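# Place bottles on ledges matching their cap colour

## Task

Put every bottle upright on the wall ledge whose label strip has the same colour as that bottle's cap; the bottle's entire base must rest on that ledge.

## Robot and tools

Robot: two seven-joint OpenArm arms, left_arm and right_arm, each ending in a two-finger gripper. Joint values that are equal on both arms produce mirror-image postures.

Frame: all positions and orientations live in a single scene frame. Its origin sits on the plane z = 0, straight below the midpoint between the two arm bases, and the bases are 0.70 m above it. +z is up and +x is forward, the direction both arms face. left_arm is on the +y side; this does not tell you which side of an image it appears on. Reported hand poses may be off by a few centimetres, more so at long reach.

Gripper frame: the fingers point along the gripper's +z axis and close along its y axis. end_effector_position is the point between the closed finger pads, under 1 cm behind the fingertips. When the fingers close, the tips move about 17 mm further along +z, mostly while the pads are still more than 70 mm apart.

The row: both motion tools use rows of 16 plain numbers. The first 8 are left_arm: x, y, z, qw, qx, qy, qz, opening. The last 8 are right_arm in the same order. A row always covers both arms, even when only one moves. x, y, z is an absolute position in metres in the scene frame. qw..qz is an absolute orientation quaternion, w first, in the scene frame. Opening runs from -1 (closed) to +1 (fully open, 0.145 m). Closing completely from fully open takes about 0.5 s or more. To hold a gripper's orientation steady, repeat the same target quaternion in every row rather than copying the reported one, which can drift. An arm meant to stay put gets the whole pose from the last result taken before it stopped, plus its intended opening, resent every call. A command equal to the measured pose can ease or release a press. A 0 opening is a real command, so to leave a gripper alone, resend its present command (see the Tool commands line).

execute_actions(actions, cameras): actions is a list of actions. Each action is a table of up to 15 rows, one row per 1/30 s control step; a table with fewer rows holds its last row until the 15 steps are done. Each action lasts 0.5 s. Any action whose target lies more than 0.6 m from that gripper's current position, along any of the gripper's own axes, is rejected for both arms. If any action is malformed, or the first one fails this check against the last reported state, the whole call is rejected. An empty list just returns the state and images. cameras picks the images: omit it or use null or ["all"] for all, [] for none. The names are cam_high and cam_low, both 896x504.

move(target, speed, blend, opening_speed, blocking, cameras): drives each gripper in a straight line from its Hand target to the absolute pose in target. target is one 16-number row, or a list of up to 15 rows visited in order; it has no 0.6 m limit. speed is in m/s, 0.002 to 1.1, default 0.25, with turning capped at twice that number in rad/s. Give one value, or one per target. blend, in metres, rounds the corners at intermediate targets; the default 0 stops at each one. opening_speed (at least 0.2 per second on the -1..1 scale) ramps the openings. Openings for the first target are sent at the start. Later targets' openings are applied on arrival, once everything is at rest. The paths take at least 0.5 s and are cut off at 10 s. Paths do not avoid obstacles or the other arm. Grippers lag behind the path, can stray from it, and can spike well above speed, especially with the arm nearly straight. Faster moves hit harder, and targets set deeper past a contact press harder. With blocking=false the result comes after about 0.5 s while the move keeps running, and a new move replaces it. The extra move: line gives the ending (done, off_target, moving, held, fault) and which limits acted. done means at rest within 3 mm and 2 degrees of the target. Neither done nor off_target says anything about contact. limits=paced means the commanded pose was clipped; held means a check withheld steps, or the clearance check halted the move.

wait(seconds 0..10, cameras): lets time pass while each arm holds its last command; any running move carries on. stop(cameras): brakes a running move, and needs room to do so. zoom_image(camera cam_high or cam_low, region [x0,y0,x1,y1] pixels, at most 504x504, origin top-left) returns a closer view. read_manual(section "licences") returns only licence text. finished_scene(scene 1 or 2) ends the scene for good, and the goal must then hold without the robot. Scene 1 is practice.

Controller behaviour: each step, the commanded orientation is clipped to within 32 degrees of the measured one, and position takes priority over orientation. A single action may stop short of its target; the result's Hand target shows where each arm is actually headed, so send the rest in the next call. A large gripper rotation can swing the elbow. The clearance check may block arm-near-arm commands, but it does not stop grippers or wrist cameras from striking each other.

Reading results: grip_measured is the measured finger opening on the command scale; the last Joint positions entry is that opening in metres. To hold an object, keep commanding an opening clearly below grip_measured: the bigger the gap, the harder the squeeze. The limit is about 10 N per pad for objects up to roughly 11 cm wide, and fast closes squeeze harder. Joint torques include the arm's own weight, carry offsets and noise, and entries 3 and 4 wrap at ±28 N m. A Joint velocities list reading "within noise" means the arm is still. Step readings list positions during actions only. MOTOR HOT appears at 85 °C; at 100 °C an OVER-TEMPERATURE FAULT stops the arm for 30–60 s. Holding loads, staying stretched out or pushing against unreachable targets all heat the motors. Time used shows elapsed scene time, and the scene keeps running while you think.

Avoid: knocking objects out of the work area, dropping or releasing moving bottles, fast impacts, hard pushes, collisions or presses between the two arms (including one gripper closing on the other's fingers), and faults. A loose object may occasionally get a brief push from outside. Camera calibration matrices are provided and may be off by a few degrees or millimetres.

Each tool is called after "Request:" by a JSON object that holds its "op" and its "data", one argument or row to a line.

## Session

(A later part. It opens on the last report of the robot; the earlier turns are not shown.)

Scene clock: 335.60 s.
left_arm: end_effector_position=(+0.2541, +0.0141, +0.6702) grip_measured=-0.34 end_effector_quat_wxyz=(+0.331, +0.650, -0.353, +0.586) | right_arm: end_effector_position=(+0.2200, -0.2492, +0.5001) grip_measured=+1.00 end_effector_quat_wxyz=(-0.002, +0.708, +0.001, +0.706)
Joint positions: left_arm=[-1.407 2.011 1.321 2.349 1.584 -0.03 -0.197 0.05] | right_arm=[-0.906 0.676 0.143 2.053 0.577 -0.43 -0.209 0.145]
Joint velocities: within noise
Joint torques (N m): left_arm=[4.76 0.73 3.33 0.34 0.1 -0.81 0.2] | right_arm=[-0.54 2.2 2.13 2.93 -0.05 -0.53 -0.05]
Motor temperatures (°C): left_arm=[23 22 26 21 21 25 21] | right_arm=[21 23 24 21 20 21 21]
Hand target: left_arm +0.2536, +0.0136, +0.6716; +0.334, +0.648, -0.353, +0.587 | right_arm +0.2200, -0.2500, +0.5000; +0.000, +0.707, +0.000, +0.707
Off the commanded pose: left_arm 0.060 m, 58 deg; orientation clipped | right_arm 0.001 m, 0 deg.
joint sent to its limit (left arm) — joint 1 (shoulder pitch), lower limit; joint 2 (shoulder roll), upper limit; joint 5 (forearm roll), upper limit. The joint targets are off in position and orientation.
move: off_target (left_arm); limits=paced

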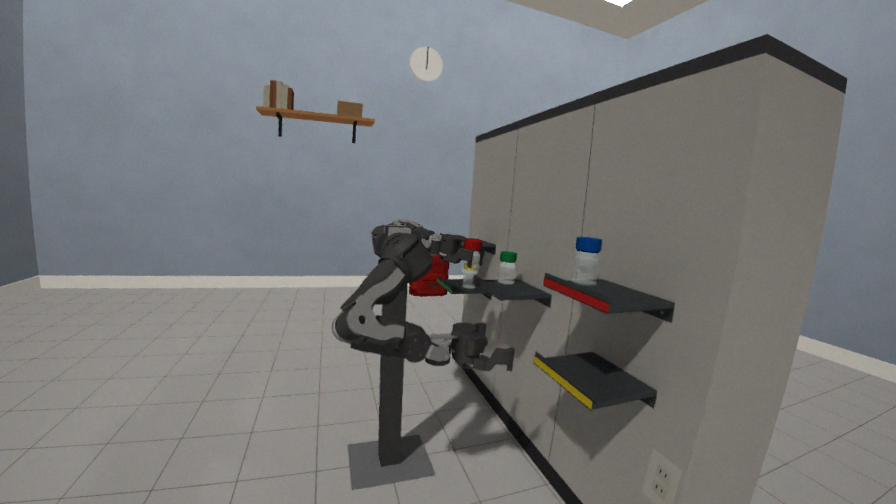

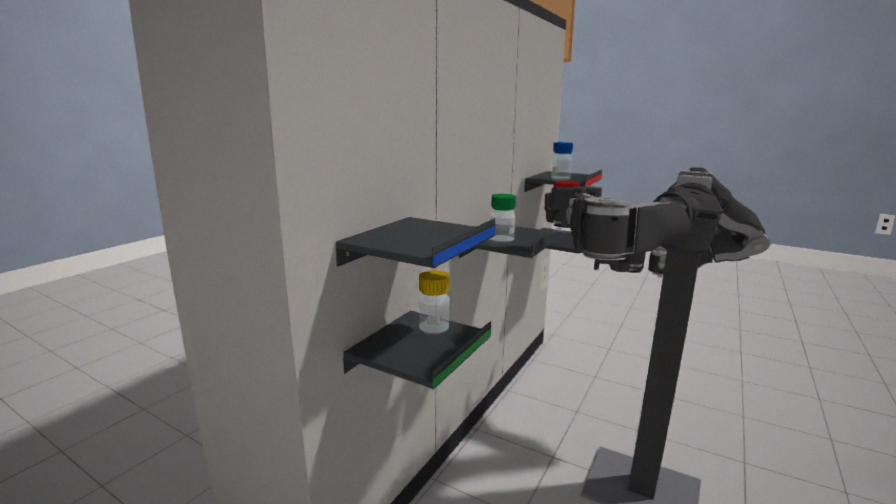

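Request:
{"op": "move", "data": {
  "target": [
    [0.24,0.15,0.67,0,0.7071,0,0.7071,-0.6,0.22,-0.25,0.5,0,0.7071,0,0.7071,1],
    [0.22,0.22,0.5,0,0.7071,0,0.7071,-0.6,0.22,-0.25,0.5,0,0.7071,0,0.7071,1]
  ],
  "speed": 0.25,
  "blend": 0.03
}}

Scene clock: 363.20 s.
left_arm: end_effector_position=(+0.2196, +0.2205, +0.5000) grip_measured=-0.34 end_effector_quat_wxyz=(+0.024, +0.775, -0.054, +0.629) | right_arm: end_effector_position=(+0.2200, -0.2492, +0.5001) grip_measured=+1.00 end_effector_quat_wxyz=(-0.002, +0.708, +0.001, +0.706)
Joint positions: left_arm=[-1.407 1.734 0.115 2.224 0.721 -0.782 -1.064 0.05] | right_arm=[-0.906 0.676 0.143 2.053 0.577 -0.43 -0.209 0.145]
Joint velocities: within noise
Joint torques (N m): left_arm=[1.99 0.62 1.5 2.35 -0.29 -0.55 0.23] | right_arm=[-0.33 2.12 2.09 3.03 -0.06 -0.51 -0.04]
Motor temperatures (°C): left_arm=[23 21 26 21 21 25 21] | right_arm=[21 23 23 21 20 21 21]
Hand target: left_arm +0.2200, +0.2203, +0.5005; +0.027, +0.774, -0.054, +0.631 | right_arm +0.2200, -0.2500, +0.5000; +0.000, +0.707, +0.000, +0.707
Off the commanded pose: left_arm 0.001 m, 14 deg | right_arm 0.001 m, 0 deg.
joint sent to its limit (left arm) — joint 1 (shoulder pitch), lower limit; joint 6 (wrist pitch), lower limit. The joint targets are off in orientation, not in position.
move: off_target (left_arm); limits=paced

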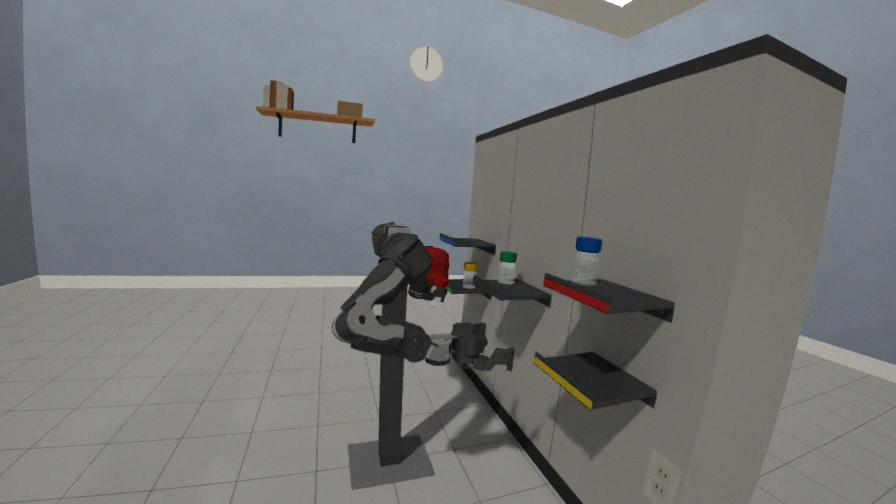

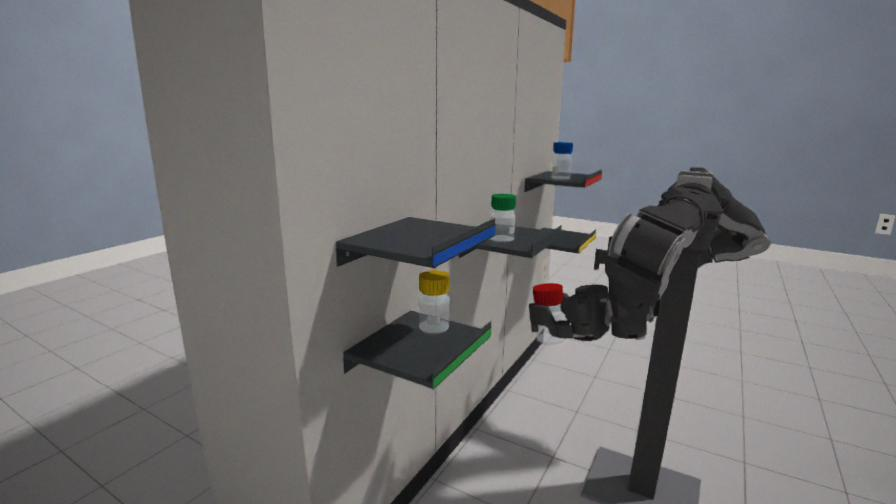

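Request:
{"op": "move", "data": {
  "target": [
    [0.26,0.2,0.33,0,0.7071,0,0.7071,-0.6,0.22,-0.25,0.5,0,0.7071,0,0.7071,1],
    [0.24,0.2,0.5,0,0.7071,0,0.7071,-0.6,0.22,-0.25,0.5,0,0.7071,0,0.7071,1]
  ],
  "speed": 0.2
}}

Scene clock: 375.93 s.
left_arm: end_effector_position=(+0.2410, +0.2012, +0.5004) grip_measured=-0.34 end_effector_quat_wxyz=(+0.028, +0.787, -0.071, +0.612) | right_arm: end_effector_position=(+0.2200, -0.2492, +0.5001) grip_measured=+1.00 end_effector_quat_wxyz=(-0.002, +0.708, +0.001, +0.706)
Joint positions: left_arm=[-1.407 1.96 0.165 2.241 0.867 -0.784 -1.153 0.05] | right_arm=[-0.906 0.676 0.143 2.053 0.577 -0.43 -0.209 0.145]
Joint velocities: within noise
Joint torques (N m): left_arm=[3.26 1.41 0.59 3.44 -0.4 -0.44 -0.07] | right_arm=[-0.3 2.23 2.02 2.89 -0.07 -0.53 -0.04]
Motor temperatures (°C): left_arm=[23 21 26 21 21 25 21] | right_arm=[21 23 23 21 20 21 21]
Hand target: left_arm +0.2401, +0.2003, +0.5005; +0.030, +0.788, -0.070, +0.612 | right_arm +0.2200, -0.2500, +0.5000; +0.000, +0.707, +0.000, +0.707
Off the commanded pose: left_arm 0.002 m, 17 deg | right_arm 0.001 m, 0 deg.
joint sent to its limit (left arm) — joint 1 (shoulder pitch), lower limit; joint 6 (wrist pitch), lower limit. The joint targets are off in orientation, not in position.
move: off_target (left_arm); limits=paced

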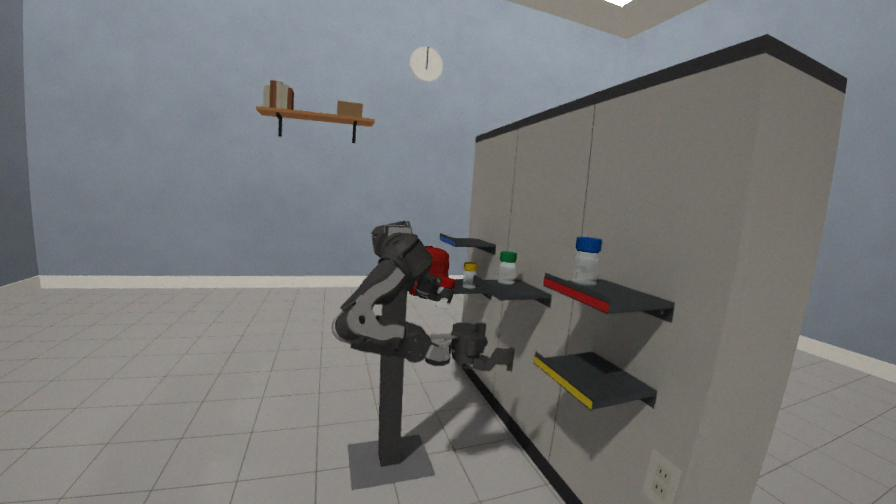

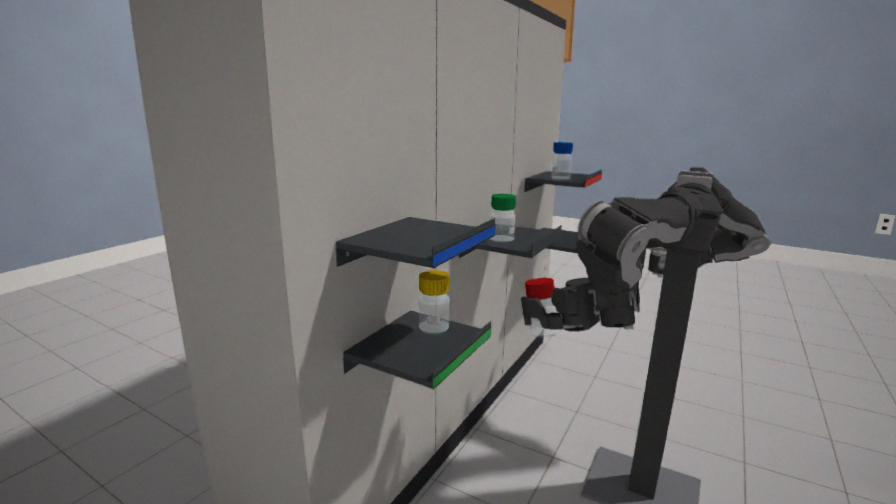

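Request:
{"op": "move", "data": {
  "target": [
    [0.27,0.18,0.35,0,0.866,0,0.5,-0.6,0.22,-0.25,0.5,0,0.7071,0,0.7071,1],
    [0.29,0.17,0.22,0,0.966,0,0.259,-0.6,0.22,-0.25,0.5,0,0.7071,0,0.7071,1]
  ],
  "speed": 0.3
}}

Scene clock: 399.57 s.
left_arm: end_effector_position=(+0.2245, +0.2278, +0.3816) grip_measured=-0.34 end_effector_quat_wxyz=(+0.089, +0.940, -0.217, +0.248) | right_arm: end_effector_position=(+0.2200, -0.2492, +0.5001) grip_measured=+1.00 end_effector_quat_wxyz=(-0.002, +0.708, +0.001, +0.706)
Joint positions: left_arm=[-1.407 2.011 0.307 1.85 1.584 -0.08 -0.149 0.05] | right_arm=[-0.906 0.676 0.143 2.053 0.577 -0.43 -0.209 0.145]
Joint velocities: within noise
Joint torques (N m): left_arm=[4.52 1.15 1.05 0.9 0.12 -0.41 0.1] | right_arm=[-0.41 2.28 2.02 2.89 -0.08 -0.52 -0.03]
Motor temperatures (°C): left_arm=[23 21 25 22 22 25 21] | right_arm=[21 23 23 21 20 21 21]
Hand target: left_arm +0.2237, +0.2288, +0.3807; +0.087, +0.941, -0.215, +0.247 | right_arm +0.2200, -0.2500, +0.5000; +0.000, +0.707, +0.000, +0.707
Off the commanded pose: left_arm 0.184 m, 27 deg | right_arm 0.001 m, 0 deg.
joint sent to its limit (left arm) — joint 1 (shoulder pitch), lower limit; joint 2 (shoulder roll), upper limit; joint 5 (forearm roll), upper limit. The joint targets are off in position and orientation.
move: off_target (left_arm); limits=paced

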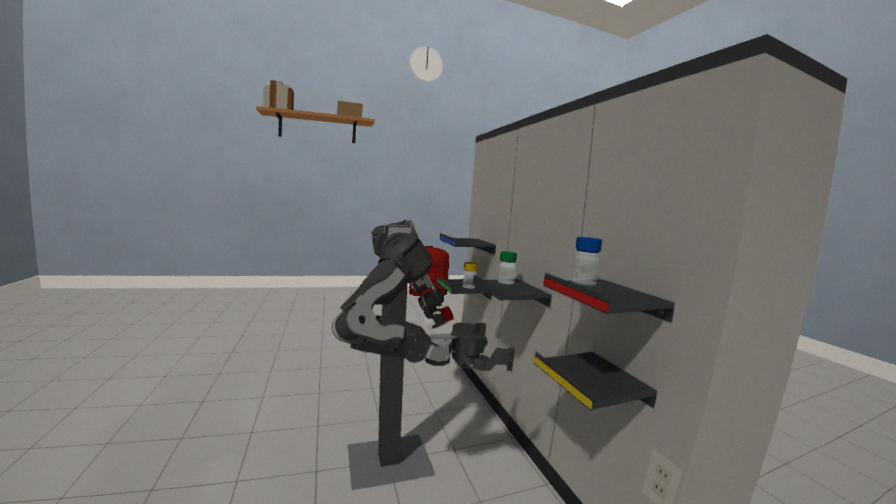

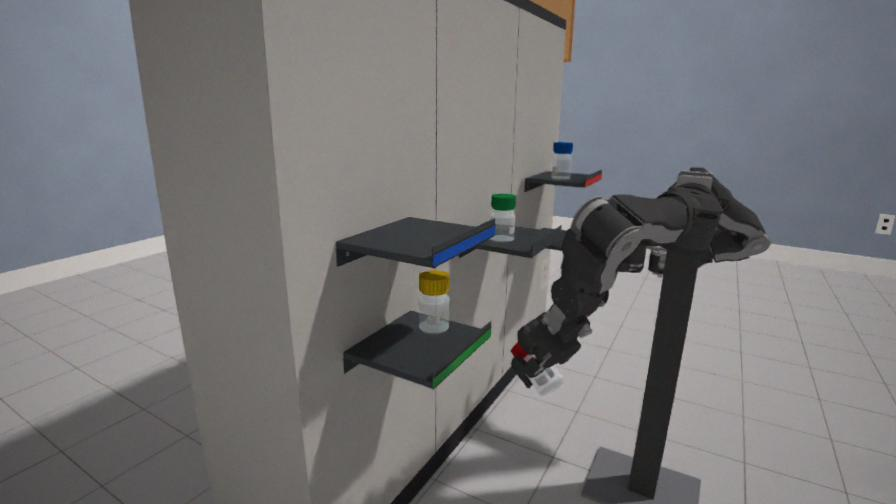

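Request:
{"op": "move", "data": {
  "target": [
    [0.22,0.4,0.38,-0.181,0.818,0.405,0.366,-0.6,0.22,-0.25,0.5,0,0.7071,0,0.7071,1],
    [0.25,0.45,0.33,-0.181,0.818,0.405,0.366,-0.6,0.22,-0.25,0.5,0,0.7071,0,0.7071,1]
  ],
  "speed": 0.25
}}

Scene clock: 417.70 s.
left_arm: end_effector_position=(+0.2322, +0.4398, +0.3736) grip_measured=-0.34 end_effector_quat_wxyz=(-0.156, +0.956, -0.153, +0.196) | right_arm: end_effector_position=(+0.2200, -0.2492, +0.5001) grip_measured=+1.00 end_effector_quat_wxyz=(-0.002, +0.708, +0.001, +0.706)
Joint positions: left_arm=[-1.407 1.948 0.158 1.296 1.585 -0.02 -0.053 0.05] | right_arm=[-0.906 0.676 0.143 2.053 0.577 -0.43 -0.209 0.145]
Joint velocities: within noise
Joint torques (N m): left_arm=[4.5 1.31 0.8 -1.03 0.15 -0.32 0.01] | right_arm=[-0.3 2.39 2.17 2.89 -0.05 -0.53 -0.03]
Motor temperatures (°C): left_arm=[23 21 25 21 21 25 21] | right_arm=[20 23 23 21 20 21 21]
Hand target: left_arm +0.2313, +0.4390, +0.3729; -0.154, +0.956, -0.153, +0.196 | right_arm +0.2200, -0.2500, +0.5000; +0.000, +0.707, +0.000, +0.707
Off the commanded pose: left_arm 0.048 m, 70 deg; orientation clipped | right_arm 0.001 m, 0 deg.
joint sent to its limit (left arm) — joint 1 (shoulder pitch), lower limit; joint 5 (forearm roll), upper limit. The joint targets are off in position and orientation.
move: off_target (left_arm); limits=paced

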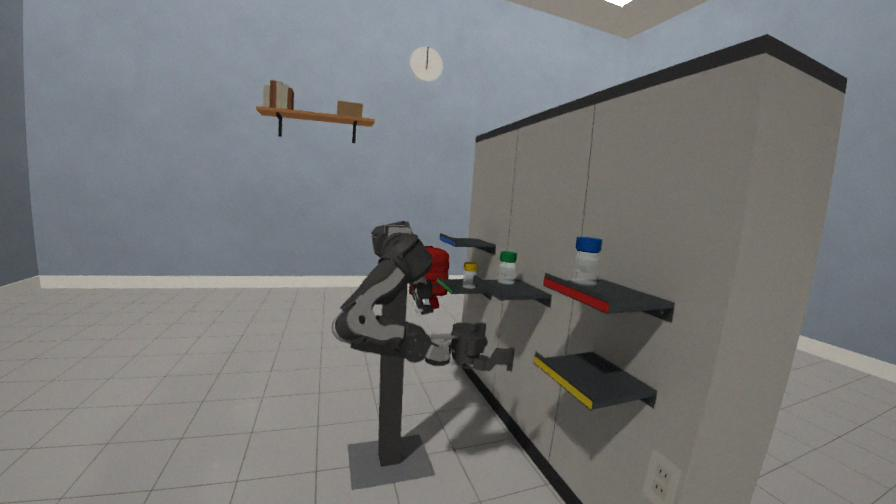

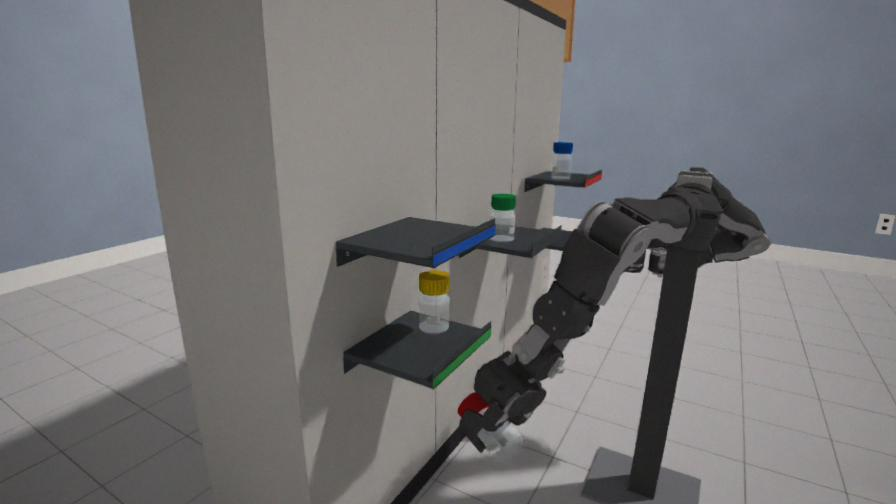

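Request:
{"op": "move", "data": {
  "target": [
    [0.15,0.46,0.37,-0.219,0.825,-0.507,0.121,-0.6,0.22,-0.25,0.5,0,0.7071,0,0.7071,1],
    [0.03,0.48,0.36,-0.219,0.825,-0.507,0.121,-0.6,0.22,-0.25,0.5,0,0.7071,0,0.7071,1]
  ],
  "speed": 0.25,
  "cameras": ["cam_low"]
}}

Scene clock: 446.93 s.
left_arm: end_effector_position=(+0.0301, +0.4794, +0.3595) grip_measured=-0.34 end_effector_quat_wxyz=(-0.217, +0.825, -0.508, +0.120) | right_arm: end_effector_position=(+0.2200, -0.2492, +0.5001) grip_measured=+1.00 end_effector_quat_wxyz=(-0.002, +0.708, +0.001, +0.706)
Joint positions: left_arm=[-1.337 1.64 -0.509 1.29 0.563 -0.373 -0.58 0.05] | right_arm=[-0.906 0.676 0.143 2.053 0.577 -0.43 -0.209 0.145]
Joint velocities: within noise
Joint torques (N m): left_arm=[-0.25 2.07 -1.58 -1.28 0.16 -0.1 -0.27] | right_arm=[-0.36 2.25 2.09 2.86 -0.07 -0.53 -0.04]
Motor temperatures (°C): left_arm=[23 21 24 21 21 25 21] | right_arm=[20 23 23 21 20 21 21]
Hand target: left_arm +0.0299, +0.4800, +0.3600; -0.219, +0.825, -0.507, +0.121 | right_arm +0.2200, -0.2500, +0.5000; +0.000, +0.707, +0.000, +0.707
Off the commanded pose: left_arm 0.001 m, 0 deg | right_arm 0.001 m, 0 deg.
move: done
Images, in order (width x height): cam_low 896x504.

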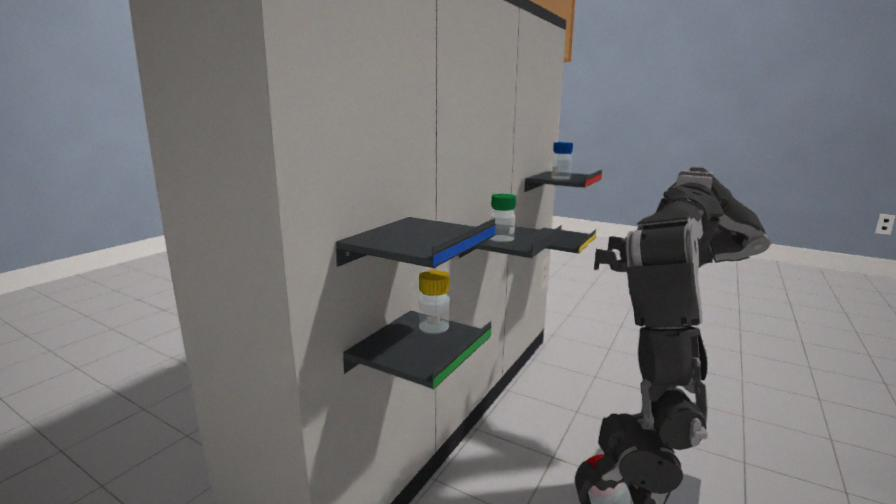

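Request:
{"op": "move", "data": {
  "target": [
    [0.11,0.36,0.20,-0.219,0.825,-0.507,0.121,-0.6,0.22,-0.25,0.5,0,0.7071,0,0.7071,1]
  ],
  "speed": 0.25,
  "cameras": ["cam_low"]
}}

Scene clock: 456.37 s.
left_arm: end_effector_position=(+0.1085, +0.3599, +0.1994) grip_measured=-0.34 end_effector_quat_wxyz=(-0.217, +0.826, -0.506, +0.119) | right_arm: end_effector_position=(+0.2200, -0.2492, +0.5001) grip_measured=+1.00 end_effector_quat_wxyz=(-0.002, +0.708, +0.001, +0.706)
Joint positions: left_arm=[-0.244 0.757 -0.714 0.881 -0.148 0.129 -0.129 0.05] | right_arm=[-0.906 0.676 0.143 2.053 0.577 -0.43 -0.209 0.145]
Joint velocities: within noise
Joint torques (N m): left_arm=[0.99 5.66 0.5 1.35 0.01 -0.07 -0.18] | right_arm=[-0.28 2.28 2.07 2.91 -0.06 -0.53 -0.04]
Motor temperatures (°C): left_arm=[23 21 24 21 21 24 21] | right_arm=[20 23 23 21 20 21 21]
Hand target: left_arm +0.1100, +0.3599, +0.2000; -0.219, +0.825, -0.507, +0.121 | right_arm +0.2200, -0.2500, +0.5000; +0.000, +0.707, +0.000, +0.707
Off the commanded pose: left_arm 0.002 m, 0 deg | right_arm 0.001 m, 0 deg.
move: done
Images, in order (width x height): cam_low 896x504.

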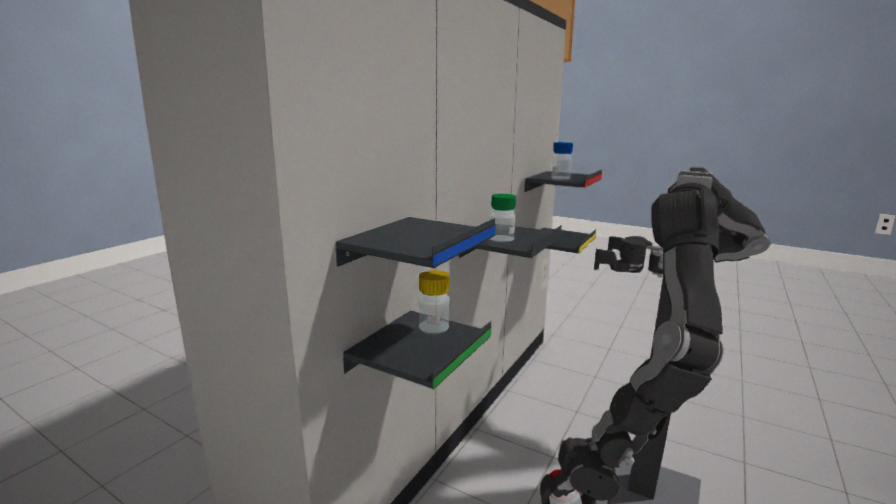

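Request:
{"op": "move", "data": {
  "target": [
    [0.25,0.25,0.28,0,0.924,0,0.383,-0.6,0.22,-0.25,0.5,0,0.7071,0,0.7071,1],
    [0.25,0.12,0.5,0,0.7071,0,0.7071,-0.6,0.22,-0.25,0.5,0,0.7071,0,0.7071,1]
  ],
  "speed": 0.25,
  "blend": 0.03,
  "cameras": ["cam_low"]
}}

Request:
{"op": "move", "data": {
  "target": [
    [0.27,0.02,0.6,0,0.7071,0,0.7071,-0.6,0.22,-0.25,0.5,0,0.7071,0,0.7071,1]
  ],
  "speed": 0.25,
  "cameras": ["cam_low"]
}}

Scene clock: 468.53 s.
left_arm: end_effector_position=(+0.2495, +0.1188, +0.4962) grip_measured=-0.34 end_effector_quat_wxyz=(+0.002, +0.713, -0.003, +0.702) | right_arm: end_effector_position=(+0.2200, -0.2492, +0.5001) grip_measured=+1.00 end_effector_quat_wxyz=(-0.002, +0.708, +0.001, +0.706)
Joint positions: left_arm=[-0.564 0.194 -0.305 2.093 -0.002 -0.056 -0.354 0.05] | right_arm=[-0.906 0.676 0.143 2.053 0.577 -0.43 -0.209 0.145]
Joint velocities: within noise
Joint torques (N m): left_arm=[0.83 -0.25 -0.14 6.49 -0.17 -0.9 -0.04] | right_arm=[-0.25 2.33 2.03 2.95 -0.05 -0.54 -0.03]
Motor temperatures (°C): left_arm=[22 22 24 22 21 25 21] | right_arm=[20 23 23 21 20 21 21]
Hand target: left_arm +0.2500, +0.1200, +0.4999; +0.000, +0.707, +0.000, +0.707 | right_arm +0.2200, -0.2500, +0.5000; +0.000, +0.707, +0.000, +0.707
Off the commanded pose: left_arm 0.004 m, 1 deg | right_arm 0.001 m, 0 deg.
move: off_target (left_arm)
Images, in order (width x height): cam_low 896x504.

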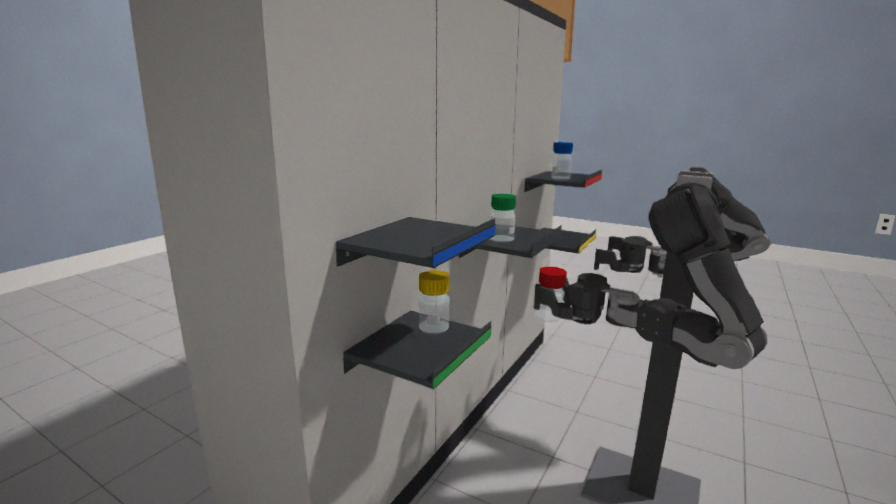

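Scene clock: 469.60 s.
left_arm: end_effector_position=(+0.2699, +0.0199, +0.5997) grip_measured=-0.34 end_effector_quat_wxyz=(+0.003, +0.709, -0.001, +0.706) | right_arm: end_effector_position=(+0.2200, -0.2492, +0.5001) grip_measured=+1.00 end_effector_quat_wxyz=(-0.002, +0.708, +0.001, +0.706)
Joint positions: left_arm=[-0.223 -0.164 -0.762 2.212 -0.317 0.566 -0.558 0.05] | right_arm=[-0.906 0.676 0.143 2.053 0.577 -0.43 -0.209 0.145]
Joint velocities: within noise
Joint torques (N m): left_arm=[2.44 -2.81 -1.68 3.73 -0.25 -0.71 -0.05] | right_arm=[-0.22 2.18 2 2.99 -0.07 -0.51 -0.03]
Motor temperatures (°C): left_arm=[22 22 24 22 21 25 21] | right_arm=[20 23 23 21 20 21 21]
Hand target: left_arm +0.2700, +0.0200, +0.6000; +0.000, +0.707, +0.000, +0.707 | right_arm +0.2200, -0.2500, +0.5000; +0.000, +0.707, +0.000, +0.707
Off the commanded pose: left_arm 0.000 m, 0 deg | right_arm 0.001 m, 0 deg.
joint sent to its limit (left arm) — joint 2 (shoulder roll), lower limit. The joint targets still meet the commanded pose.
move: done
Images, in order (width x height): cam_low 896x504.

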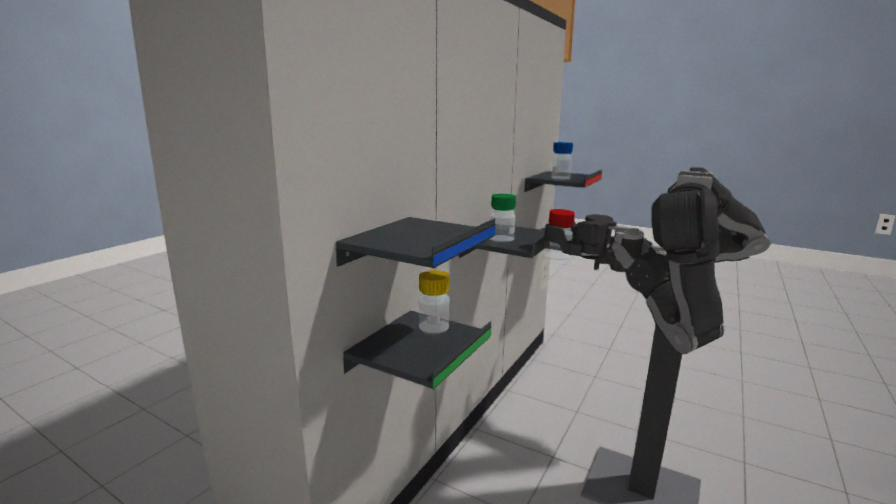

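Request:
{"op": "move", "data": {
  "target": [
    [0.29,-0.04,0.65,0.0923,0.7009,-0.0923,0.7009,-0.6,0.22,-0.3,0.5,0,0.7071,0,0.7071,1]
  ],
  "speed": 0.2
}}

Scene clock: 476.63 s.
left_arm: end_effector_position=(+0.2905, -0.0412, +0.6478) grip_measured=-0.39 end_effector_quat_wxyz=(+0.094, +0.704, -0.093, +0.698) | right_arm: end_effector_position=(+0.2198, -0.3001, +0.4991) grip_measured=+1.00 end_effector_quat_wxyz=(+0.001, +0.708, -0.002, +0.706)
Joint positions: left_arm=[0.435 -0.016 -0.981 2.151 0.514 0.782 -1.049 0.046] | right_arm=[-0.983 0.794 0.289 1.912 0.803 -0.537 -0.063 0.145]
Joint velocities: within noise
Joint torques (N m): left_arm=[6.11 -2.1 0.25 4.79 -0.29 -0.34 -0.06] | right_arm=[-0.59 3.78 3.15 2.62 0.11 -0.55 0.18]
Motor temperatures (°C): left_arm=[23 22 24 22 21 25 21] | right_arm=[20 23 23 21 20 21 21]
Hand target: left_arm +0.2900, -0.0400, +0.6500; +0.092, +0.701, -0.092, +0.701 | right_arm +0.2200, -0.3000, +0.5000; +0.000, +0.707, +0.000, +0.707
Off the commanded pose: left_arm 0.003 m, 1 deg | right_arm 0.001 m, 0 deg.
joint sent to its limit (left arm) — joint 6 (wrist pitch), upper limit. The joint targets still meet the commanded pose.
move: done

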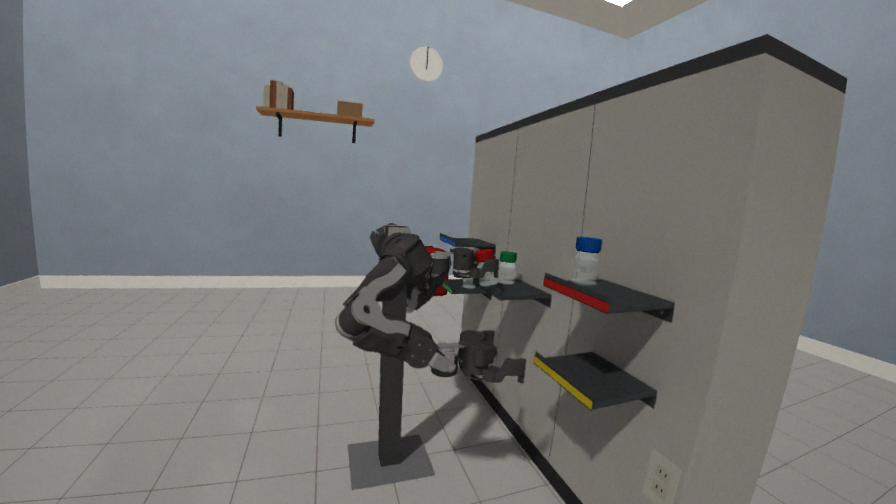

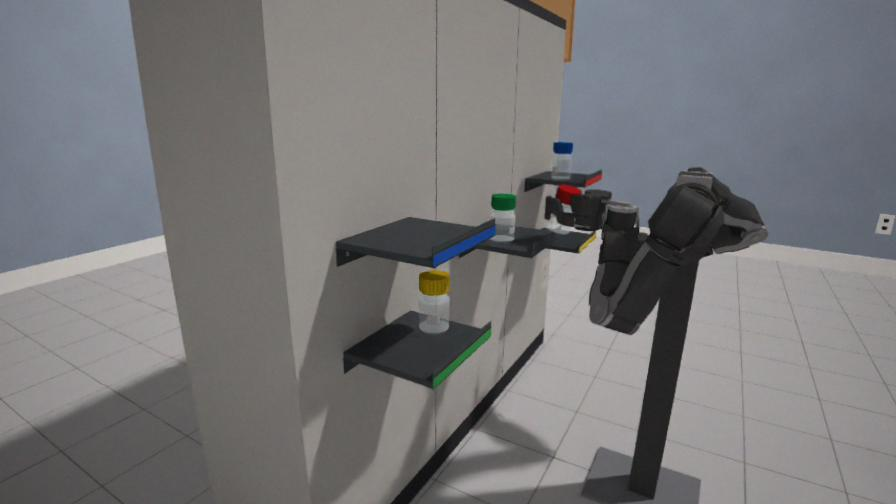

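Request:
{"op": "zoom_image", "data": {
  "camera": "cam_high",
  "region": [440, 220, 560, 310]
}}

Request:
{"op": "zoom_image", "data": {
  "camera": "cam_low",
  "region": [470, 150, 620, 270]
}}

Scaled by 4.200 from the camera's 896x504 image, which has a finer 1280x720 frame.

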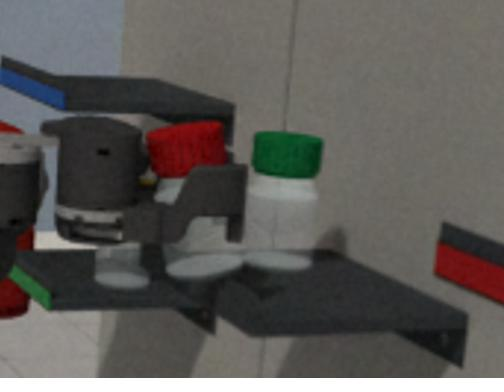

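Scaled by 3.360 from the camera's 896x504 image, which has a finer 1280x720 frame.

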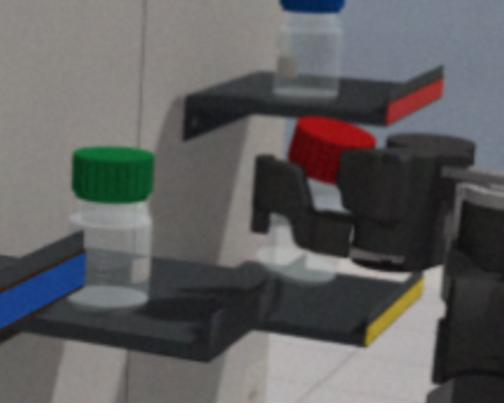

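Request:
{"op": "move", "data": {
  "target": [
    [0.385,-0.047,0.655,0.0923,0.7009,-0.0923,0.7009,-0.6,0.22,-0.3,0.5,0,0.7071,0,0.7071,1]
  ],
  "speed": 0.1
}}

Request:
{"op": "zoom_image", "data": {
  "camera": "cam_high",
  "region": [440, 220, 560, 310]
}}

Request:
{"op": "zoom_image", "data": {
  "camera": "cam_low",
  "region": [470, 150, 620, 270]
}}

Scene clock: 503.20 s.
left_arm: end_effector_position=(+0.3850, -0.0464, +0.6527) grip_measured=-0.39 end_effector_quat_wxyz=(+0.090, +0.704, -0.093, +0.698) | right_arm: end_effector_position=(+0.2198, -0.3001, +0.4991) grip_measured=+1.00 end_effector_quat_wxyz=(+0.001, +0.708, -0.002, +0.706)
Joint positions: left_arm=[0.714 -0.009 -0.827 1.747 0.628 0.62 -0.826 0.046] | right_arm=[-0.983 0.794 0.289 1.912 0.803 -0.537 -0.063 0.145]
Joint velocities: within noise
Joint torques (N m): left_arm=[8.69 -2.25 1.32 3.86 -0.29 -0.73 0.2] | right_arm=[-0.59 3.68 3.18 2.55 0.15 -0.55 0.16]
Motor temperatures (°C): left_arm=[24 22 23 23 22 24 21] | right_arm=[20 23 24 21 20 21 21]
Hand target: left_arm +0.3850, -0.0470, +0.6550; +0.092, +0.701, -0.092, +0.701 | right_arm +0.2200, -0.3000, +0.5000; +0.000, +0.707, +0.000, +0.707
Off the commanded pose: left_arm 0.002 m, 1 deg | right_arm 0.001 m, 0 deg.
move: done

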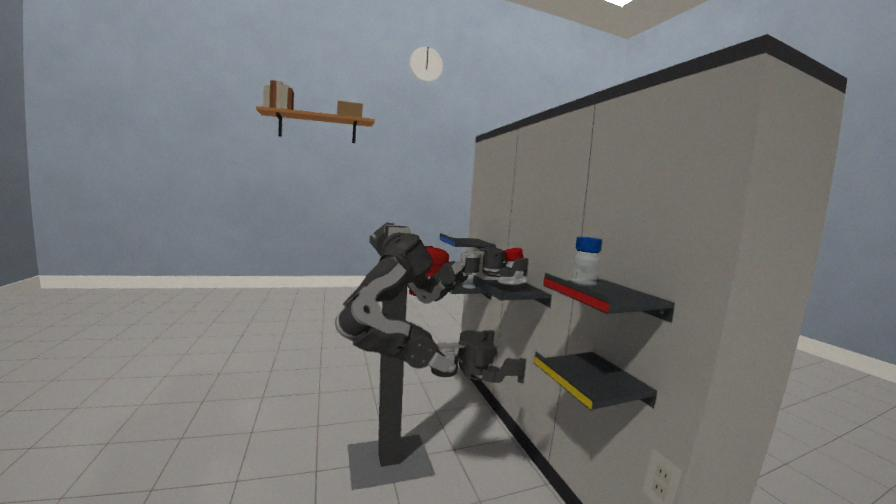

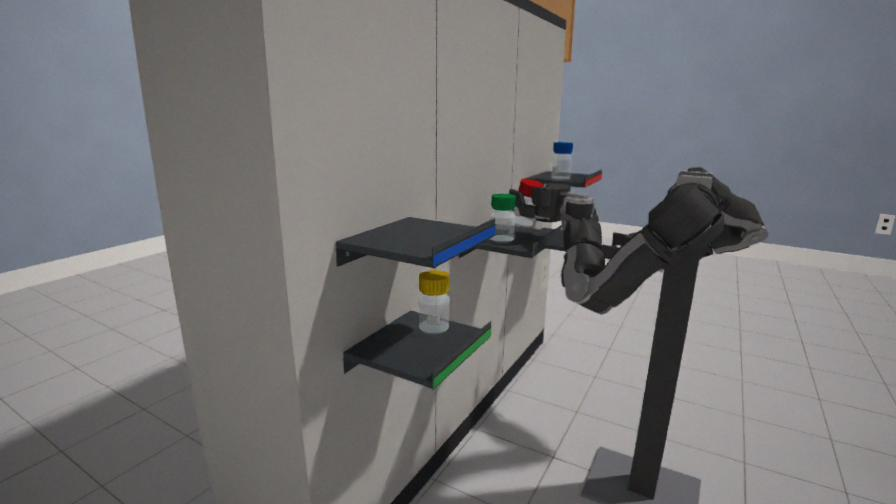

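Scaled by 4.200 from the camera's 896x504 image, which has a finer 1280x720 frame.

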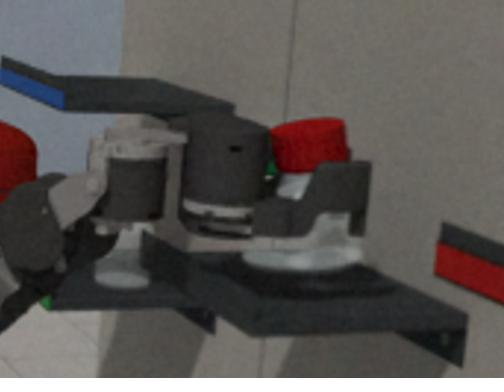

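Scaled by 3.360 from the camera's 896x504 image, which has a finer 1280x720 frame.

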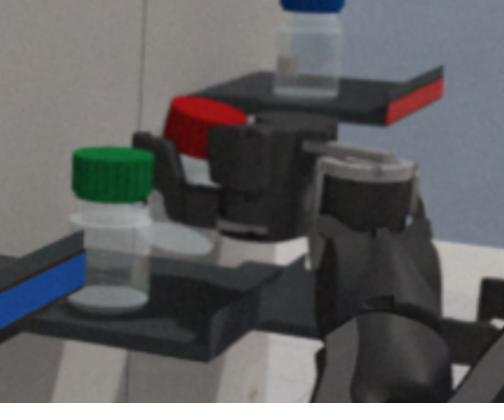

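Request:
{"op": "move", "data": {
  "target": [
    [0.385,-0.047,0.634,0.0923,0.7009,-0.0923,0.7009,-0.6,0.22,-0.3,0.5,0,0.7071,0,0.7071,1]
  ],
  "speed": 0.03
}}

Request:
{"op": "zoom_image", "data": {
  "camera": "cam_high",
  "region": [440, 220, 560, 310]
}}

Request:
{"op": "zoom_image", "data": {
  "camera": "cam_low",
  "region": [470, 150, 620, 270]
}}

Scene clock: 510.33 s.
left_arm: end_effector_position=(+0.3849, -0.0466, +0.6340) grip_measured=-0.39 end_effector_quat_wxyz=(+0.091, +0.703, -0.092, +0.699) | right_arm: end_effector_position=(+0.2198, -0.3001, +0.4991) grip_measured=+1.00 end_effector_quat_wxyz=(+0.001, +0.708, -0.002, +0.706)
Joint positions: left_arm=[0.684 0.029 -0.874 1.726 0.62 0.53 -0.822 0.046] | right_arm=[-0.983 0.794 0.289 1.912 0.803 -0.537 -0.063 0.145]
Joint velocities: within noise
Joint torques (N m): left_arm=[7.79 -1.78 1.01 3.59 -0.32 -0.72 0.18] | right_arm=[-0.49 3.71 3.21 2.55 0.16 -0.55 0.17]
Motor temperatures (°C): left_arm=[25 22 24 23 22 25 21] | right_arm=[20 23 24 21 20 21 21]
Hand target: left_arm +0.3850, -0.0469, +0.6339; +0.092, +0.701, -0.092, +0.701 | right_arm +0.2200, -0.3000, +0.5000; +0.000, +0.707, +0.000, +0.707
Off the commanded pose: left_arm 0.000 m, 0 deg | right_arm 0.001 m, 0 deg.
move: done

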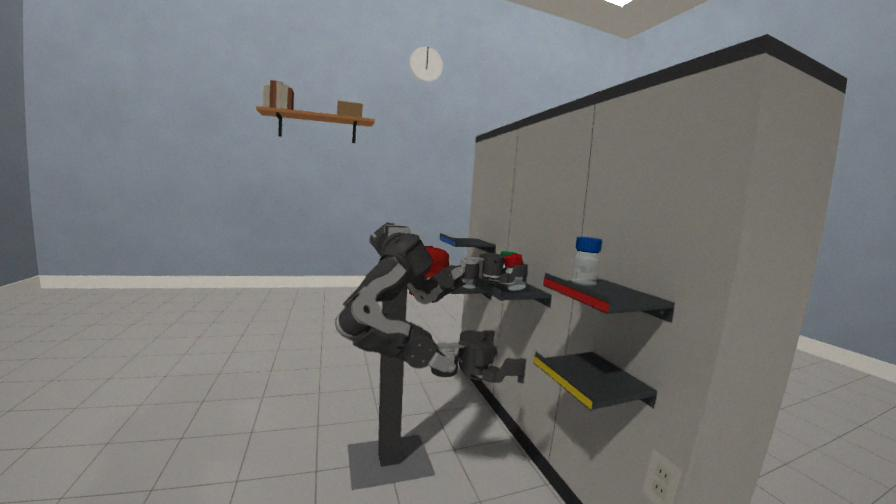

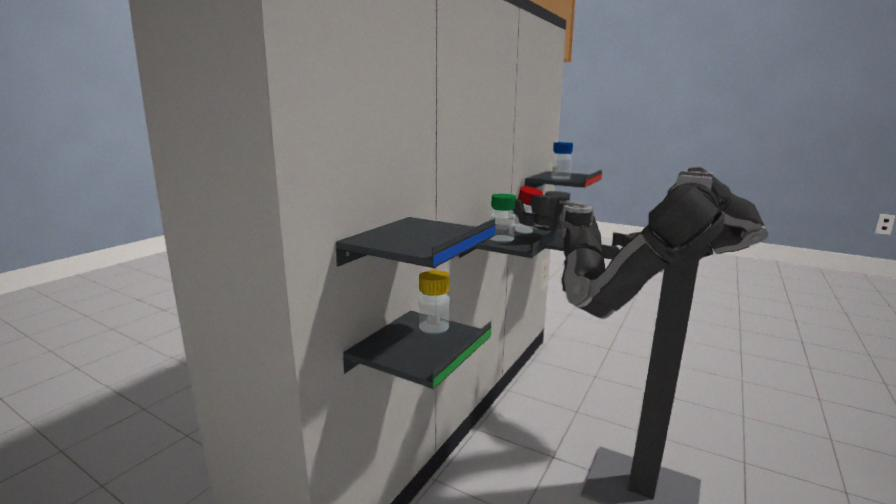

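Scaled by 4.200 from the camera's 896x504 image, which has a finer 1280x720 frame.

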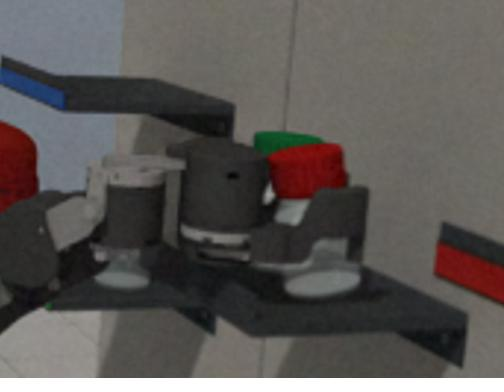

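Scaled by 3.360 from the camera's 896x504 image, which has a finer 1280x720 frame.

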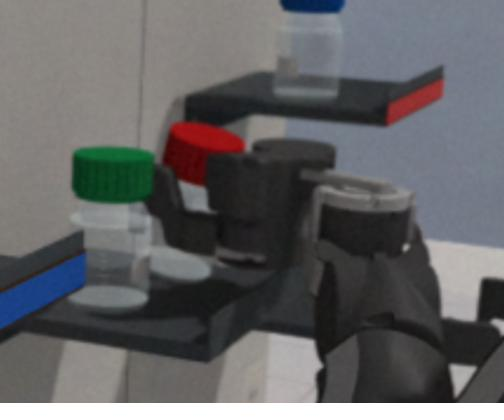

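Request:
{"op": "move", "data": {
  "target": [
    [0.385,-0.047,0.622,0.0923,0.7009,-0.0923,0.7009,-0.5,0.22,-0.3,0.5,0,0.7071,0,0.7071,1]
  ],
  "speed": 0.02
}}

Request:
{"op": "zoom_image", "data": {
  "camera": "cam_high",
  "region": [440, 220, 560, 310]
}}

Request:
{"op": "zoom_image", "data": {
  "camera": "cam_low",
  "region": [470, 150, 620, 270]
}}

Scene clock: 522.80 s.
left_arm: end_effector_position=(+0.3851, -0.0461, +0.6290) grip_measured=-0.39 end_effector_quat_wxyz=(+0.094, +0.695, -0.087, +0.708) | right_arm: end_effector_position=(+0.2198, -0.3001, +0.4991) grip_measured=+1.00 end_effector_quat_wxyz=(+0.001, +0.708, -0.002, +0.706)
Joint positions: left_arm=[0.675 0.047 -0.899 1.713 0.606 0.467 -0.82 0.046] | right_arm=[-0.983 0.794 0.289 1.912 0.803 -0.537 -0.063 0.145]
Joint velocities: within noise
Joint torques (N m): left_arm=[5.97 -1.31 0.58 2.84 -0.08 -0.36 0.22] | right_arm=[-0.54 3.65 3.19 2.56 0.15 -0.6 0.19]
Motor temperatures (°C): left_arm=[25 21 24 23 22 25 21] | right_arm=[20 23 24 21 20 21 21]
Hand target: left_arm +0.3849, -0.0469, +0.6221; +0.092, +0.701, -0.092, +0.701 | right_arm +0.2200, -0.3000, +0.5000; +0.000, +0.707, +0.000, +0.707
Off the commanded pose: left_arm 0.007 m, 1 deg | right_arm 0.001 m, 0 deg.
move: off_target (left_arm)

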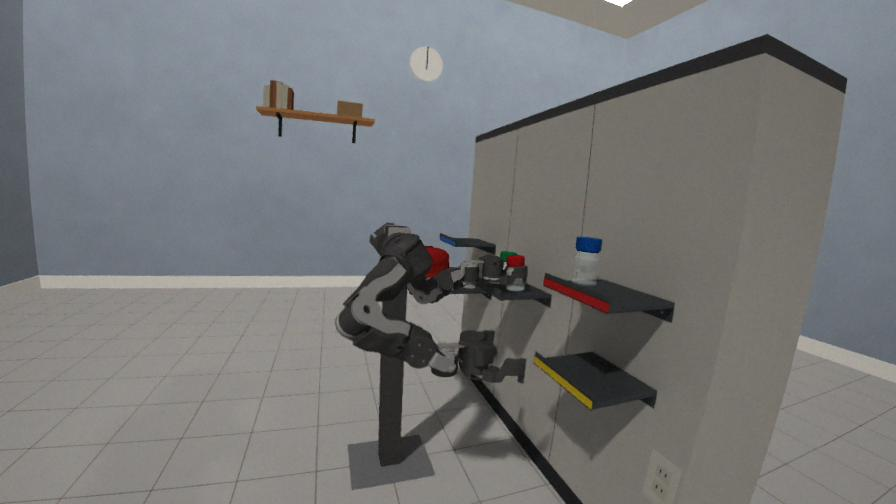

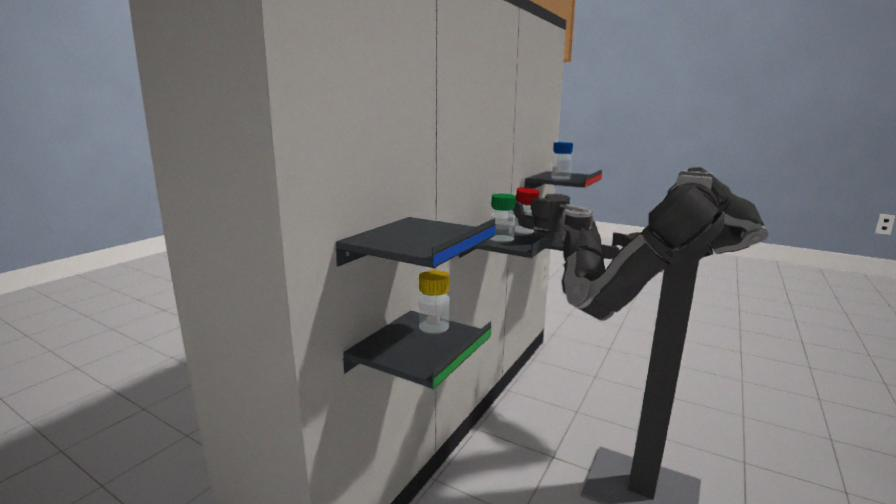

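Scaled by 4.200 from the camera's 896x504 image, which has a finer 1280x720 frame.

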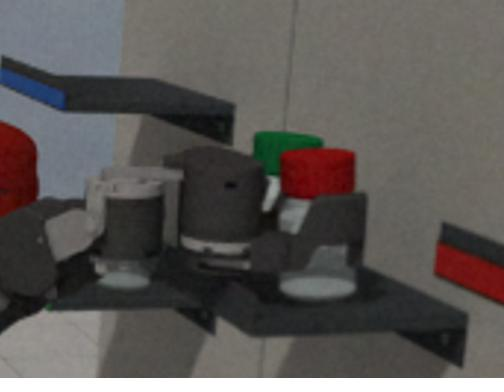

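Scaled by 3.360 from the camera's 896x504 image, which has a finer 1280x720 frame.

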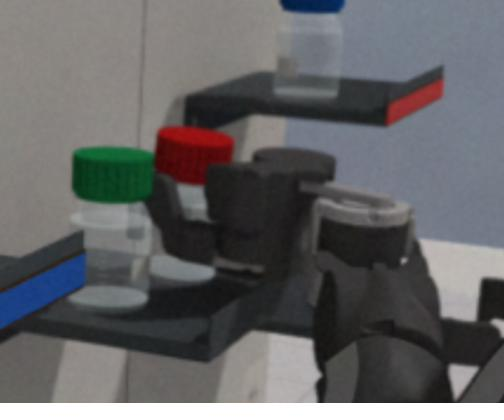

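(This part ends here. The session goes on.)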